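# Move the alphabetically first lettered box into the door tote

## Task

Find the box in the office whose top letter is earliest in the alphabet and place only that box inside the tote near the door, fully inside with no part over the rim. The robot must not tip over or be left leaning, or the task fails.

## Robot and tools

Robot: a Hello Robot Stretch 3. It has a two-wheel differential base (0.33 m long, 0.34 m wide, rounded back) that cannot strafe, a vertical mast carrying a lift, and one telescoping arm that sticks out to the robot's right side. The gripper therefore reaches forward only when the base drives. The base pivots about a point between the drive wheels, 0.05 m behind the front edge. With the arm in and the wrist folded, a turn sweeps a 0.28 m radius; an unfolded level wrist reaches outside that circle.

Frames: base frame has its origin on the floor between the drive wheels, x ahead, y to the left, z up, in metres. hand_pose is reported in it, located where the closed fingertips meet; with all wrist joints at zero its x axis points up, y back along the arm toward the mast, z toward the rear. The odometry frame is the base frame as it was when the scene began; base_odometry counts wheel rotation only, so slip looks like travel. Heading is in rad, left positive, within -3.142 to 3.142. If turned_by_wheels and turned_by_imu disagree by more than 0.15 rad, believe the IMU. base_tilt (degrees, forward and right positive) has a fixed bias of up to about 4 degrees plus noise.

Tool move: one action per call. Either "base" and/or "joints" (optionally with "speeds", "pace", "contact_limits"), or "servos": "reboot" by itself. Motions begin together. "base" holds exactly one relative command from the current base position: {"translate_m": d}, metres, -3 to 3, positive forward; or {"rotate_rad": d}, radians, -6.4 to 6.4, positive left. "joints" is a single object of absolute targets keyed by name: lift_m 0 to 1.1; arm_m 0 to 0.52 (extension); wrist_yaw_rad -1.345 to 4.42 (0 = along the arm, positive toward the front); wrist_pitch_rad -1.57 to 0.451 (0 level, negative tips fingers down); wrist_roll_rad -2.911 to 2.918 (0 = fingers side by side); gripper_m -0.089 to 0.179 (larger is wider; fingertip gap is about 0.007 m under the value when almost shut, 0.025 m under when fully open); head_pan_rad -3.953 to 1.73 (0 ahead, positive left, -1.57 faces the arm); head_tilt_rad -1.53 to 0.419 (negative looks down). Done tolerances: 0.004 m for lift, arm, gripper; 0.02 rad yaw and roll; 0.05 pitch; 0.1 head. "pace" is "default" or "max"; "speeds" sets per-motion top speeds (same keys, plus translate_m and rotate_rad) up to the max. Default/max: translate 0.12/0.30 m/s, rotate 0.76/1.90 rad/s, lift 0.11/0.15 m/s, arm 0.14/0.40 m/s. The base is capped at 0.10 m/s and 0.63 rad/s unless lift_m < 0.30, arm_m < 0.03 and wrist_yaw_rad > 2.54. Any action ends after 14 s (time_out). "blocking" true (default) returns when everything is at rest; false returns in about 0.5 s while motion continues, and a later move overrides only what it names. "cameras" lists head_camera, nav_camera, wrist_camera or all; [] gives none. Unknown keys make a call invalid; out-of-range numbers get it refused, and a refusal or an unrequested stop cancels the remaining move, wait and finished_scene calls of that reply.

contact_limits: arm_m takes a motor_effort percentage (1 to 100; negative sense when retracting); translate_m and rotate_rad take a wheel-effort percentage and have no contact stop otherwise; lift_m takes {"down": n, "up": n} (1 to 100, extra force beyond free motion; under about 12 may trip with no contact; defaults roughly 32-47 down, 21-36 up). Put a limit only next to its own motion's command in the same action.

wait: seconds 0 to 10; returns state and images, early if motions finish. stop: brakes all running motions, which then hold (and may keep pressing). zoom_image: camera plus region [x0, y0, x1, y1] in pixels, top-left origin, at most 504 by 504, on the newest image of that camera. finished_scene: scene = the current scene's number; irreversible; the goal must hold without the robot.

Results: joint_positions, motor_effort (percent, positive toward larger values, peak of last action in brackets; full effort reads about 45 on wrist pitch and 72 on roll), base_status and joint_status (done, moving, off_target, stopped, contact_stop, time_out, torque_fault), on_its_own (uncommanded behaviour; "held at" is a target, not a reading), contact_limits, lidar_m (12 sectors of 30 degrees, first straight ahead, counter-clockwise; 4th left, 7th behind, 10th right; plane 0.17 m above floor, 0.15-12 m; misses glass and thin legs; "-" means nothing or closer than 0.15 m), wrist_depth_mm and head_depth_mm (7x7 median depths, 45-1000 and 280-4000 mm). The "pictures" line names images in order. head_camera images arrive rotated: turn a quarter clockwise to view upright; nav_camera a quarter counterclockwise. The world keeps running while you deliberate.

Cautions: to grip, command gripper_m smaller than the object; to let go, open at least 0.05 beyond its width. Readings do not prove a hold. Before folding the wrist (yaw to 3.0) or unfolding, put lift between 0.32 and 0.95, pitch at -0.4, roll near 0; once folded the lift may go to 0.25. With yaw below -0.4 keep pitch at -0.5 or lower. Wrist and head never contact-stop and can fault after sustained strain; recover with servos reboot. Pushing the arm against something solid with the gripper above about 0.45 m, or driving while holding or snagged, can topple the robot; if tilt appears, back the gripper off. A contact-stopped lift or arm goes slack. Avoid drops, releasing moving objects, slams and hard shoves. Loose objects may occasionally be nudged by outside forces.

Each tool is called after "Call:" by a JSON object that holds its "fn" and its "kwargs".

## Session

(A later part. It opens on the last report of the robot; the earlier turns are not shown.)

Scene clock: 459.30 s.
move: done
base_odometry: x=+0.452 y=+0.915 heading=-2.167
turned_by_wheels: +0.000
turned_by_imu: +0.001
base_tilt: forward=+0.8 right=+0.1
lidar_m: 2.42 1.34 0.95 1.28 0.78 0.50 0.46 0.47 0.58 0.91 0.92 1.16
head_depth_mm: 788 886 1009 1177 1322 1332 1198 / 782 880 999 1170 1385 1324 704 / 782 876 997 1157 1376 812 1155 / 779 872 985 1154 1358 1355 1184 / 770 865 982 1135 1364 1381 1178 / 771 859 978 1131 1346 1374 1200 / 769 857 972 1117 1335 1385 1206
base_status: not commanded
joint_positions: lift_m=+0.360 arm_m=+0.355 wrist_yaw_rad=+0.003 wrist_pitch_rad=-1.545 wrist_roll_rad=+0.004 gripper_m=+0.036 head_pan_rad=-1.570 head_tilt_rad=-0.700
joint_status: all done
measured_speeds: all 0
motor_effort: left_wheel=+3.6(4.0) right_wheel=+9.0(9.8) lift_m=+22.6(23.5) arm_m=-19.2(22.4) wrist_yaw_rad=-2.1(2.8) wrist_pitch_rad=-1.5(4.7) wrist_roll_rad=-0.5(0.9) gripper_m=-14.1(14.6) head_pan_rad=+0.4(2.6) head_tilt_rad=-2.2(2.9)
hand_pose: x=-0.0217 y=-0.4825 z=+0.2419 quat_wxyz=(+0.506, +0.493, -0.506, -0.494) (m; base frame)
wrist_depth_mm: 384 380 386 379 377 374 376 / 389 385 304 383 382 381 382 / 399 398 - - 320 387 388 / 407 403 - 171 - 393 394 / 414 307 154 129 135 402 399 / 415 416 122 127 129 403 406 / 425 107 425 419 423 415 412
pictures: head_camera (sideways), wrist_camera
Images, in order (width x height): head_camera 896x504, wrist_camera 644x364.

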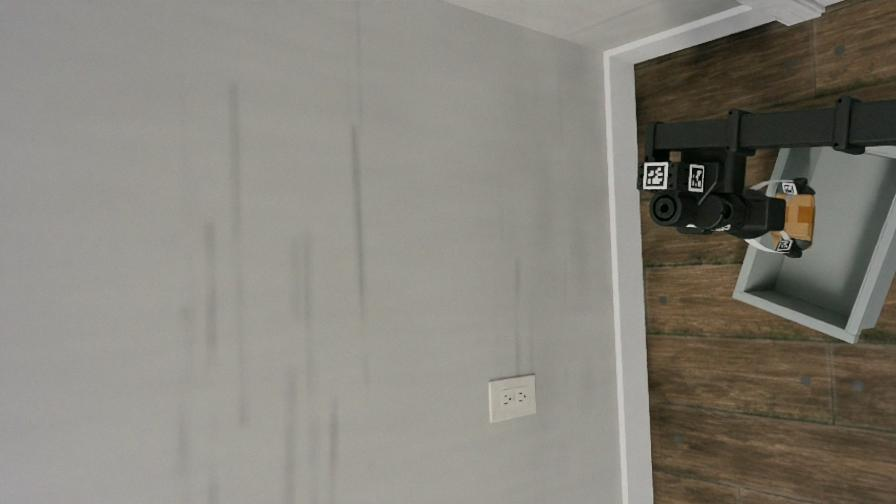

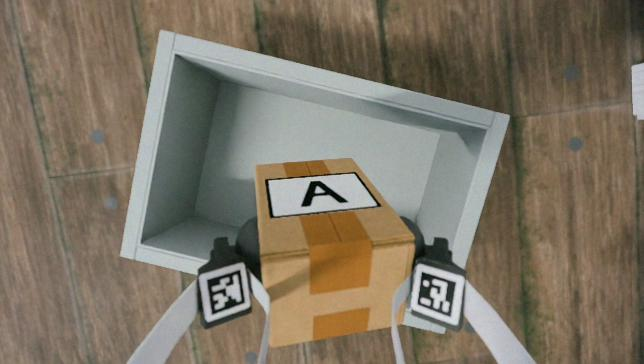

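Call:
{"fn": "move", "kwargs": {"joints": {"lift_m": 0.21, "arm_m": 0.365}, "speeds": {"lift_m": 0.06}, "contact_limits": {"lift_m": {"down": 15}}, "cameras": ["head_camera", "wrist_camera"]}}

Scene clock: 467.33 s.
move: done
base_odometry: x=+0.452 y=+0.915 heading=-2.167
turned_by_wheels: +0.000
turned_by_imu: +0.001
base_tilt: forward=+1.0 right=+0.1
lidar_m: 2.41 1.34 0.95 1.28 0.78 0.50 0.46 0.46 0.58 0.91 0.92 1.16
head_depth_mm: 792 884 1013 1178 1319 1328 1195 / 785 880 1001 1160 1392 1383 1180 / 781 880 994 1153 1388 932 1134 / 778 868 990 1146 1368 1376 1161 / 772 867 982 1141 1357 1382 1174 / 769 864 978 1127 1340 1383 1202 / 765 855 968 1121 1329 1382 1202
base_status: not commanded
joint_positions: lift_m=+0.210 arm_m=+0.365 wrist_yaw_rad=+0.003 wrist_pitch_rad=-1.546 wrist_roll_rad=+0.004 gripper_m=+0.036 head_pan_rad=-1.570 head_tilt_rad=-0.700
joint_status: all done
measured_speeds: all 0
motor_effort: left_wheel=+3.6(4.0) right_wheel=+9.3(9.7) lift_m=+22.6(26.5) arm_m=+19.0(22.7) wrist_yaw_rad=-2.5(2.6) wrist_pitch_rad=-0.8(1.3) wrist_roll_rad=-0.5(0.9) gripper_m=-13.3(14.7) head_pan_rad=+0.2(2.2) head_tilt_rad=-1.4(2.9)
contact_limits: lift_m down 15 (down: maximum 72; up: maximum 65)
hand_pose: x=-0.0217 y=-0.4922 z=+0.0919 quat_wxyz=(+0.506, +0.494, -0.506, -0.494) (m; base frame)
wrist_depth_mm: - 161 139 126 236 235 234 / - - 207 177 135 126 127 / - - - - 224 181 127 / - - - 171 - - - / - - - 129 135 - - / - 232 122 127 129 - - / 177 107 194 201 240 - -
pictures: head_camera (sideways), wrist_camera
Images, in order (width x height): head_camera 896x504, wrist_camera 644x364.

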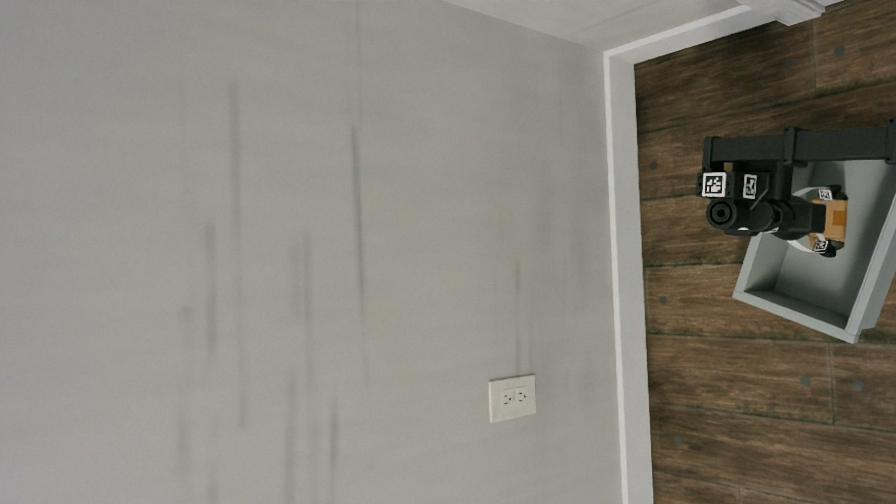

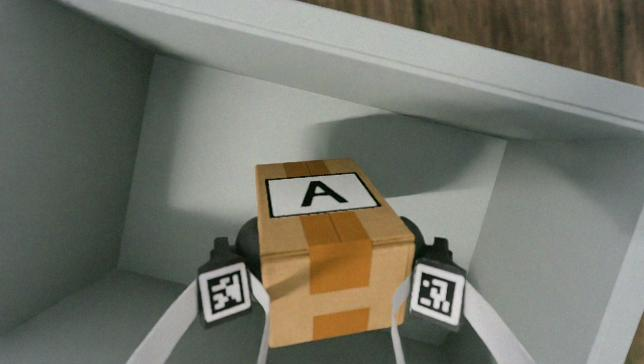

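Call:
{"fn": "move", "kwargs": {"joints": {"lift_m": 0.165}, "speeds": {"lift_m": 0.03}, "contact_limits": {"lift_m": {"down": 13}}, "cameras": ["head_camera", "wrist_camera"]}}

Scene clock: 471.90 s.
move: contact_stop
base_odometry: x=+0.452 y=+0.915 heading=-2.167
turned_by_wheels: +0.000
turned_by_imu: +0.001
base_tilt: forward=+1.0 right=-0.1
lidar_m: 2.42 1.34 0.95 1.28 0.79 0.50 0.46 0.47 0.58 0.91 0.92 1.16
head_depth_mm: 788 883 1012 1175 1338 1328 1194 / 787 879 1004 1169 1390 1384 1182 / 779 875 995 1151 1376 1385 982 / 782 867 990 1152 1372 1380 1168 / 771 865 987 1144 1362 1380 1181 / 772 860 978 1135 1340 1375 1201 / 764 852 966 1122 1320 1384 1202
base_status: not commanded
joint_positions: lift_m=+0.178 arm_m=+0.365 wrist_yaw_rad=+0.003 wrist_pitch_rad=-1.562 wrist_roll_rad=+0.004 gripper_m=+0.036 head_pan_rad=-1.570 head_tilt_rad=-0.700
joint_status: lift_m contact_stop (moved -0.032 of -0.045)
measured_speeds: translate_m=+0.000 rotate_rad=+0.000 lift_m=+0.001 arm_m=+0.000 wrist_yaw_rad=+0.000 wrist_pitch_rad=+0.000 wrist_roll_rad=+0.000 head_pan_rad=+0.000 head_tilt_rad=+0.000
on_its_own: lift_m is slack since a contact_stop (your +0.165 is given up)
motor_effort: left_wheel=+3.6(3.9) right_wheel=+7.0(9.6) lift_m=+24.7(25.7) arm_m=+15.4(16.9) wrist_yaw_rad=-1.5(2.5) wrist_pitch_rad=+2.1(4.9) wrist_roll_rad=-0.6(0.8) gripper_m=-14.0(14.6) head_pan_rad=-0.4(1.5) head_tilt_rad=-1.0(2.7)
contact_limits: lift_m down 13 (down: maximum 72; up: maximum 65)
hand_pose: x=-0.0217 y=-0.4880 z=+0.0605 quat_wxyz=(+0.502, +0.498, -0.502, -0.499) (m; base frame)
wrist_depth_mm: - 163 143 110 98 95 204 / - - - 176 156 117 96 / - - - - - 190 142 / - - 162 162 - - - / - - 138 125 125 - - / 201 211 123 124 128 - - / 174 175 190 197 140 - -
pictures: head_camera (sideways), wrist_camera
Images, in order (width x height): head_camera 896x504, wrist_camera 644x364.

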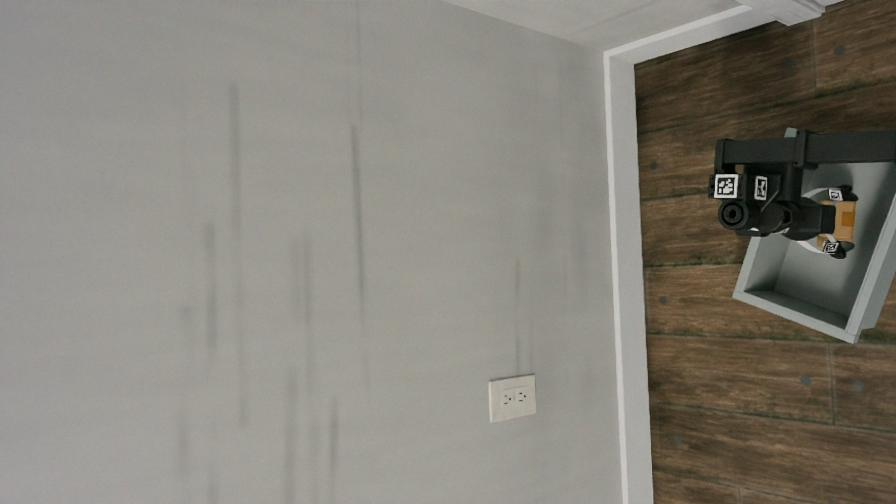

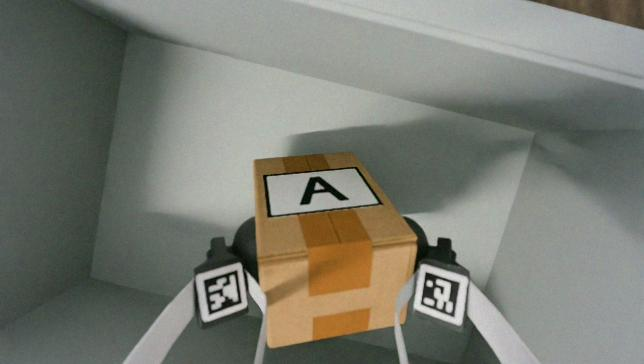

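Call:
{"fn": "move", "kwargs": {"joints": {"gripper_m": 0.125}, "cameras": ["wrist_camera"]}}

Call:
{"fn": "move", "kwargs": {"joints": {"lift_m": 0.5}, "cameras": ["head_camera", "wrist_camera"]}}

Scene clock: 476.03 s.
move: done
base_odometry: x=+0.452 y=+0.915 heading=-2.167
turned_by_wheels: +0.000
turned_by_imu: +0.001
base_tilt: forward=+0.9 right=-0.2
lidar_m: 2.42 1.35 0.95 1.29 0.78 0.50 0.46 0.47 0.58 0.91 0.92 1.16
head_depth_mm: 796 888 1008 1178 1317 1330 1195 / 786 883 1000 1161 1398 1381 1185 / 779 873 996 1158 1377 1385 983 / 778 871 996 1143 1372 1389 1163 / 773 866 977 1135 1360 1386 1173 / 768 858 978 1125 1338 1377 1197 / 766 855 971 1125 1330 1375 1206
base_status: not commanded
joint_positions: lift_m=+0.178 arm_m=+0.365 wrist_yaw_rad=+0.003 wrist_pitch_rad=-1.551 wrist_roll_rad=+0.004 gripper_m=+0.125 head_pan_rad=-1.570 head_tilt_rad=-0.700
joint_status: all done
measured_speeds: all 0
on_its_own: lift_m is slack since a contact_stop (your +0.165 is given up)
motor_effort: left_wheel=+3.5(3.8) right_wheel=+6.9(7.6) lift_m=+25.7(25.9) arm_m=+11.5(13.4) wrist_yaw_rad=-1.4(2.1) wrist_pitch_rad=-0.2(2.1) wrist_roll_rad=-0.6(0.8) gripper_m=-0.4(87.4) head_pan_rad=-0.6(1.8) head_tilt_rad=-0.3(2.1)
contact_limits: lift_m down 13 (down: maximum 72; up: maximum 65)
hand_pose: x=-0.0217 y=-0.4909 z=+0.0604 quat_wxyz=(+0.505, +0.495, -0.505, -0.496) (m; base frame)
wrist_depth_mm: - 159 136 107 95 95 205 / - - - 162 139 106 96 / - - - - - 179 127 / - - 129 129 - - - / - - 130 130 - - - / - 124 132 132 - 123 - / - 123 205 218 - 115 92
pictures: wrist_camera
Images, in order (width x height): wrist_camera 644x364.

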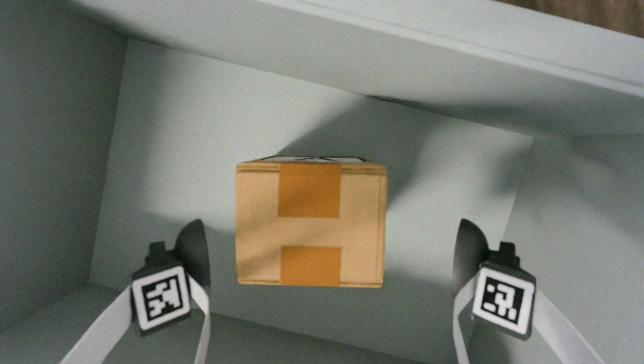

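Scene clock: 479.80 s.
move: done
base_odometry: x=+0.452 y=+0.915 heading=-2.167
turned_by_wheels: +0.000
turned_by_imu: +0.001
base_tilt: forward=+1.0 right=-0.1
lidar_m: 2.42 1.34 0.95 1.28 0.79 0.50 0.46 0.46 0.58 0.91 0.92 1.16
head_depth_mm: 792 879 1012 1173 1327 1330 1195 / 785 879 1000 1170 1314 648 541 / 781 874 1002 1157 731 905 1176 / 779 869 988 1152 1332 1345 1178 / 777 863 983 1137 1355 1384 1185 / 769 862 972 1131 1342 1378 1200 / 764 851 969 1120 1321 1382 1207
base_status: not commanded
joint_positions: lift_m=+0.500 arm_m=+0.365 wrist_yaw_rad=+0.003 wrist_pitch_rad=-1.550 wrist_roll_rad=+0.004 gripper_m=+0.125 head_pan_rad=-1.570 head_tilt_rad=-0.700
joint_status: all done
measured_speeds: all 0
motor_effort: left_wheel=+3.6(3.8) right_wheel=+7.3(7.6) lift_m=+30.3(32.3) arm_m=+9.0(12.0) wrist_yaw_rad=-1.7(2.3) wrist_pitch_rad=-0.1(0.6) wrist_roll_rad=-0.8(0.8) gripper_m=+0.2(1.0) head_pan_rad=-1.1(1.8) head_tilt_rad=-0.1(2.1)
hand_pose: x=-0.0217 y=-0.4911 z=+0.3820 quat_wxyz=(+0.505, +0.495, -0.505, -0.496) (m; base frame)
wrist_depth_mm: 523 512 513 508 507 503 457 / 526 522 521 512 518 509 447 / 529 529 518 - 515 517 453 / 542 540 480 444 530 529 484 / 556 551 554 - 509 538 493 / 563 123 557 559 560 126 487 / 564 569 561 560 570 550 454
pictures: head_camera (sideways), wrist_camera
Images, in order (width x height): head_camera 896x504, wrist_camera 644x364.

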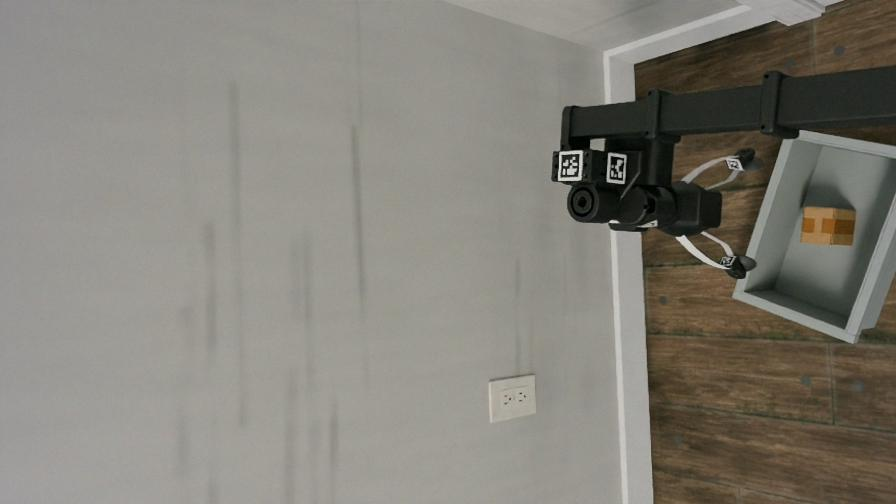

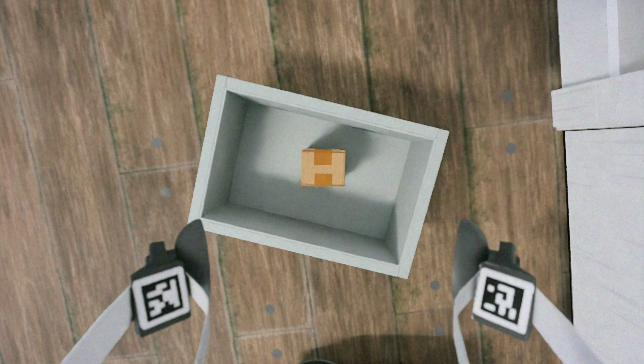

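Call:
{"fn": "finished_scene", "kwargs": {"scene": 1}}

The scene is finished: the task was done.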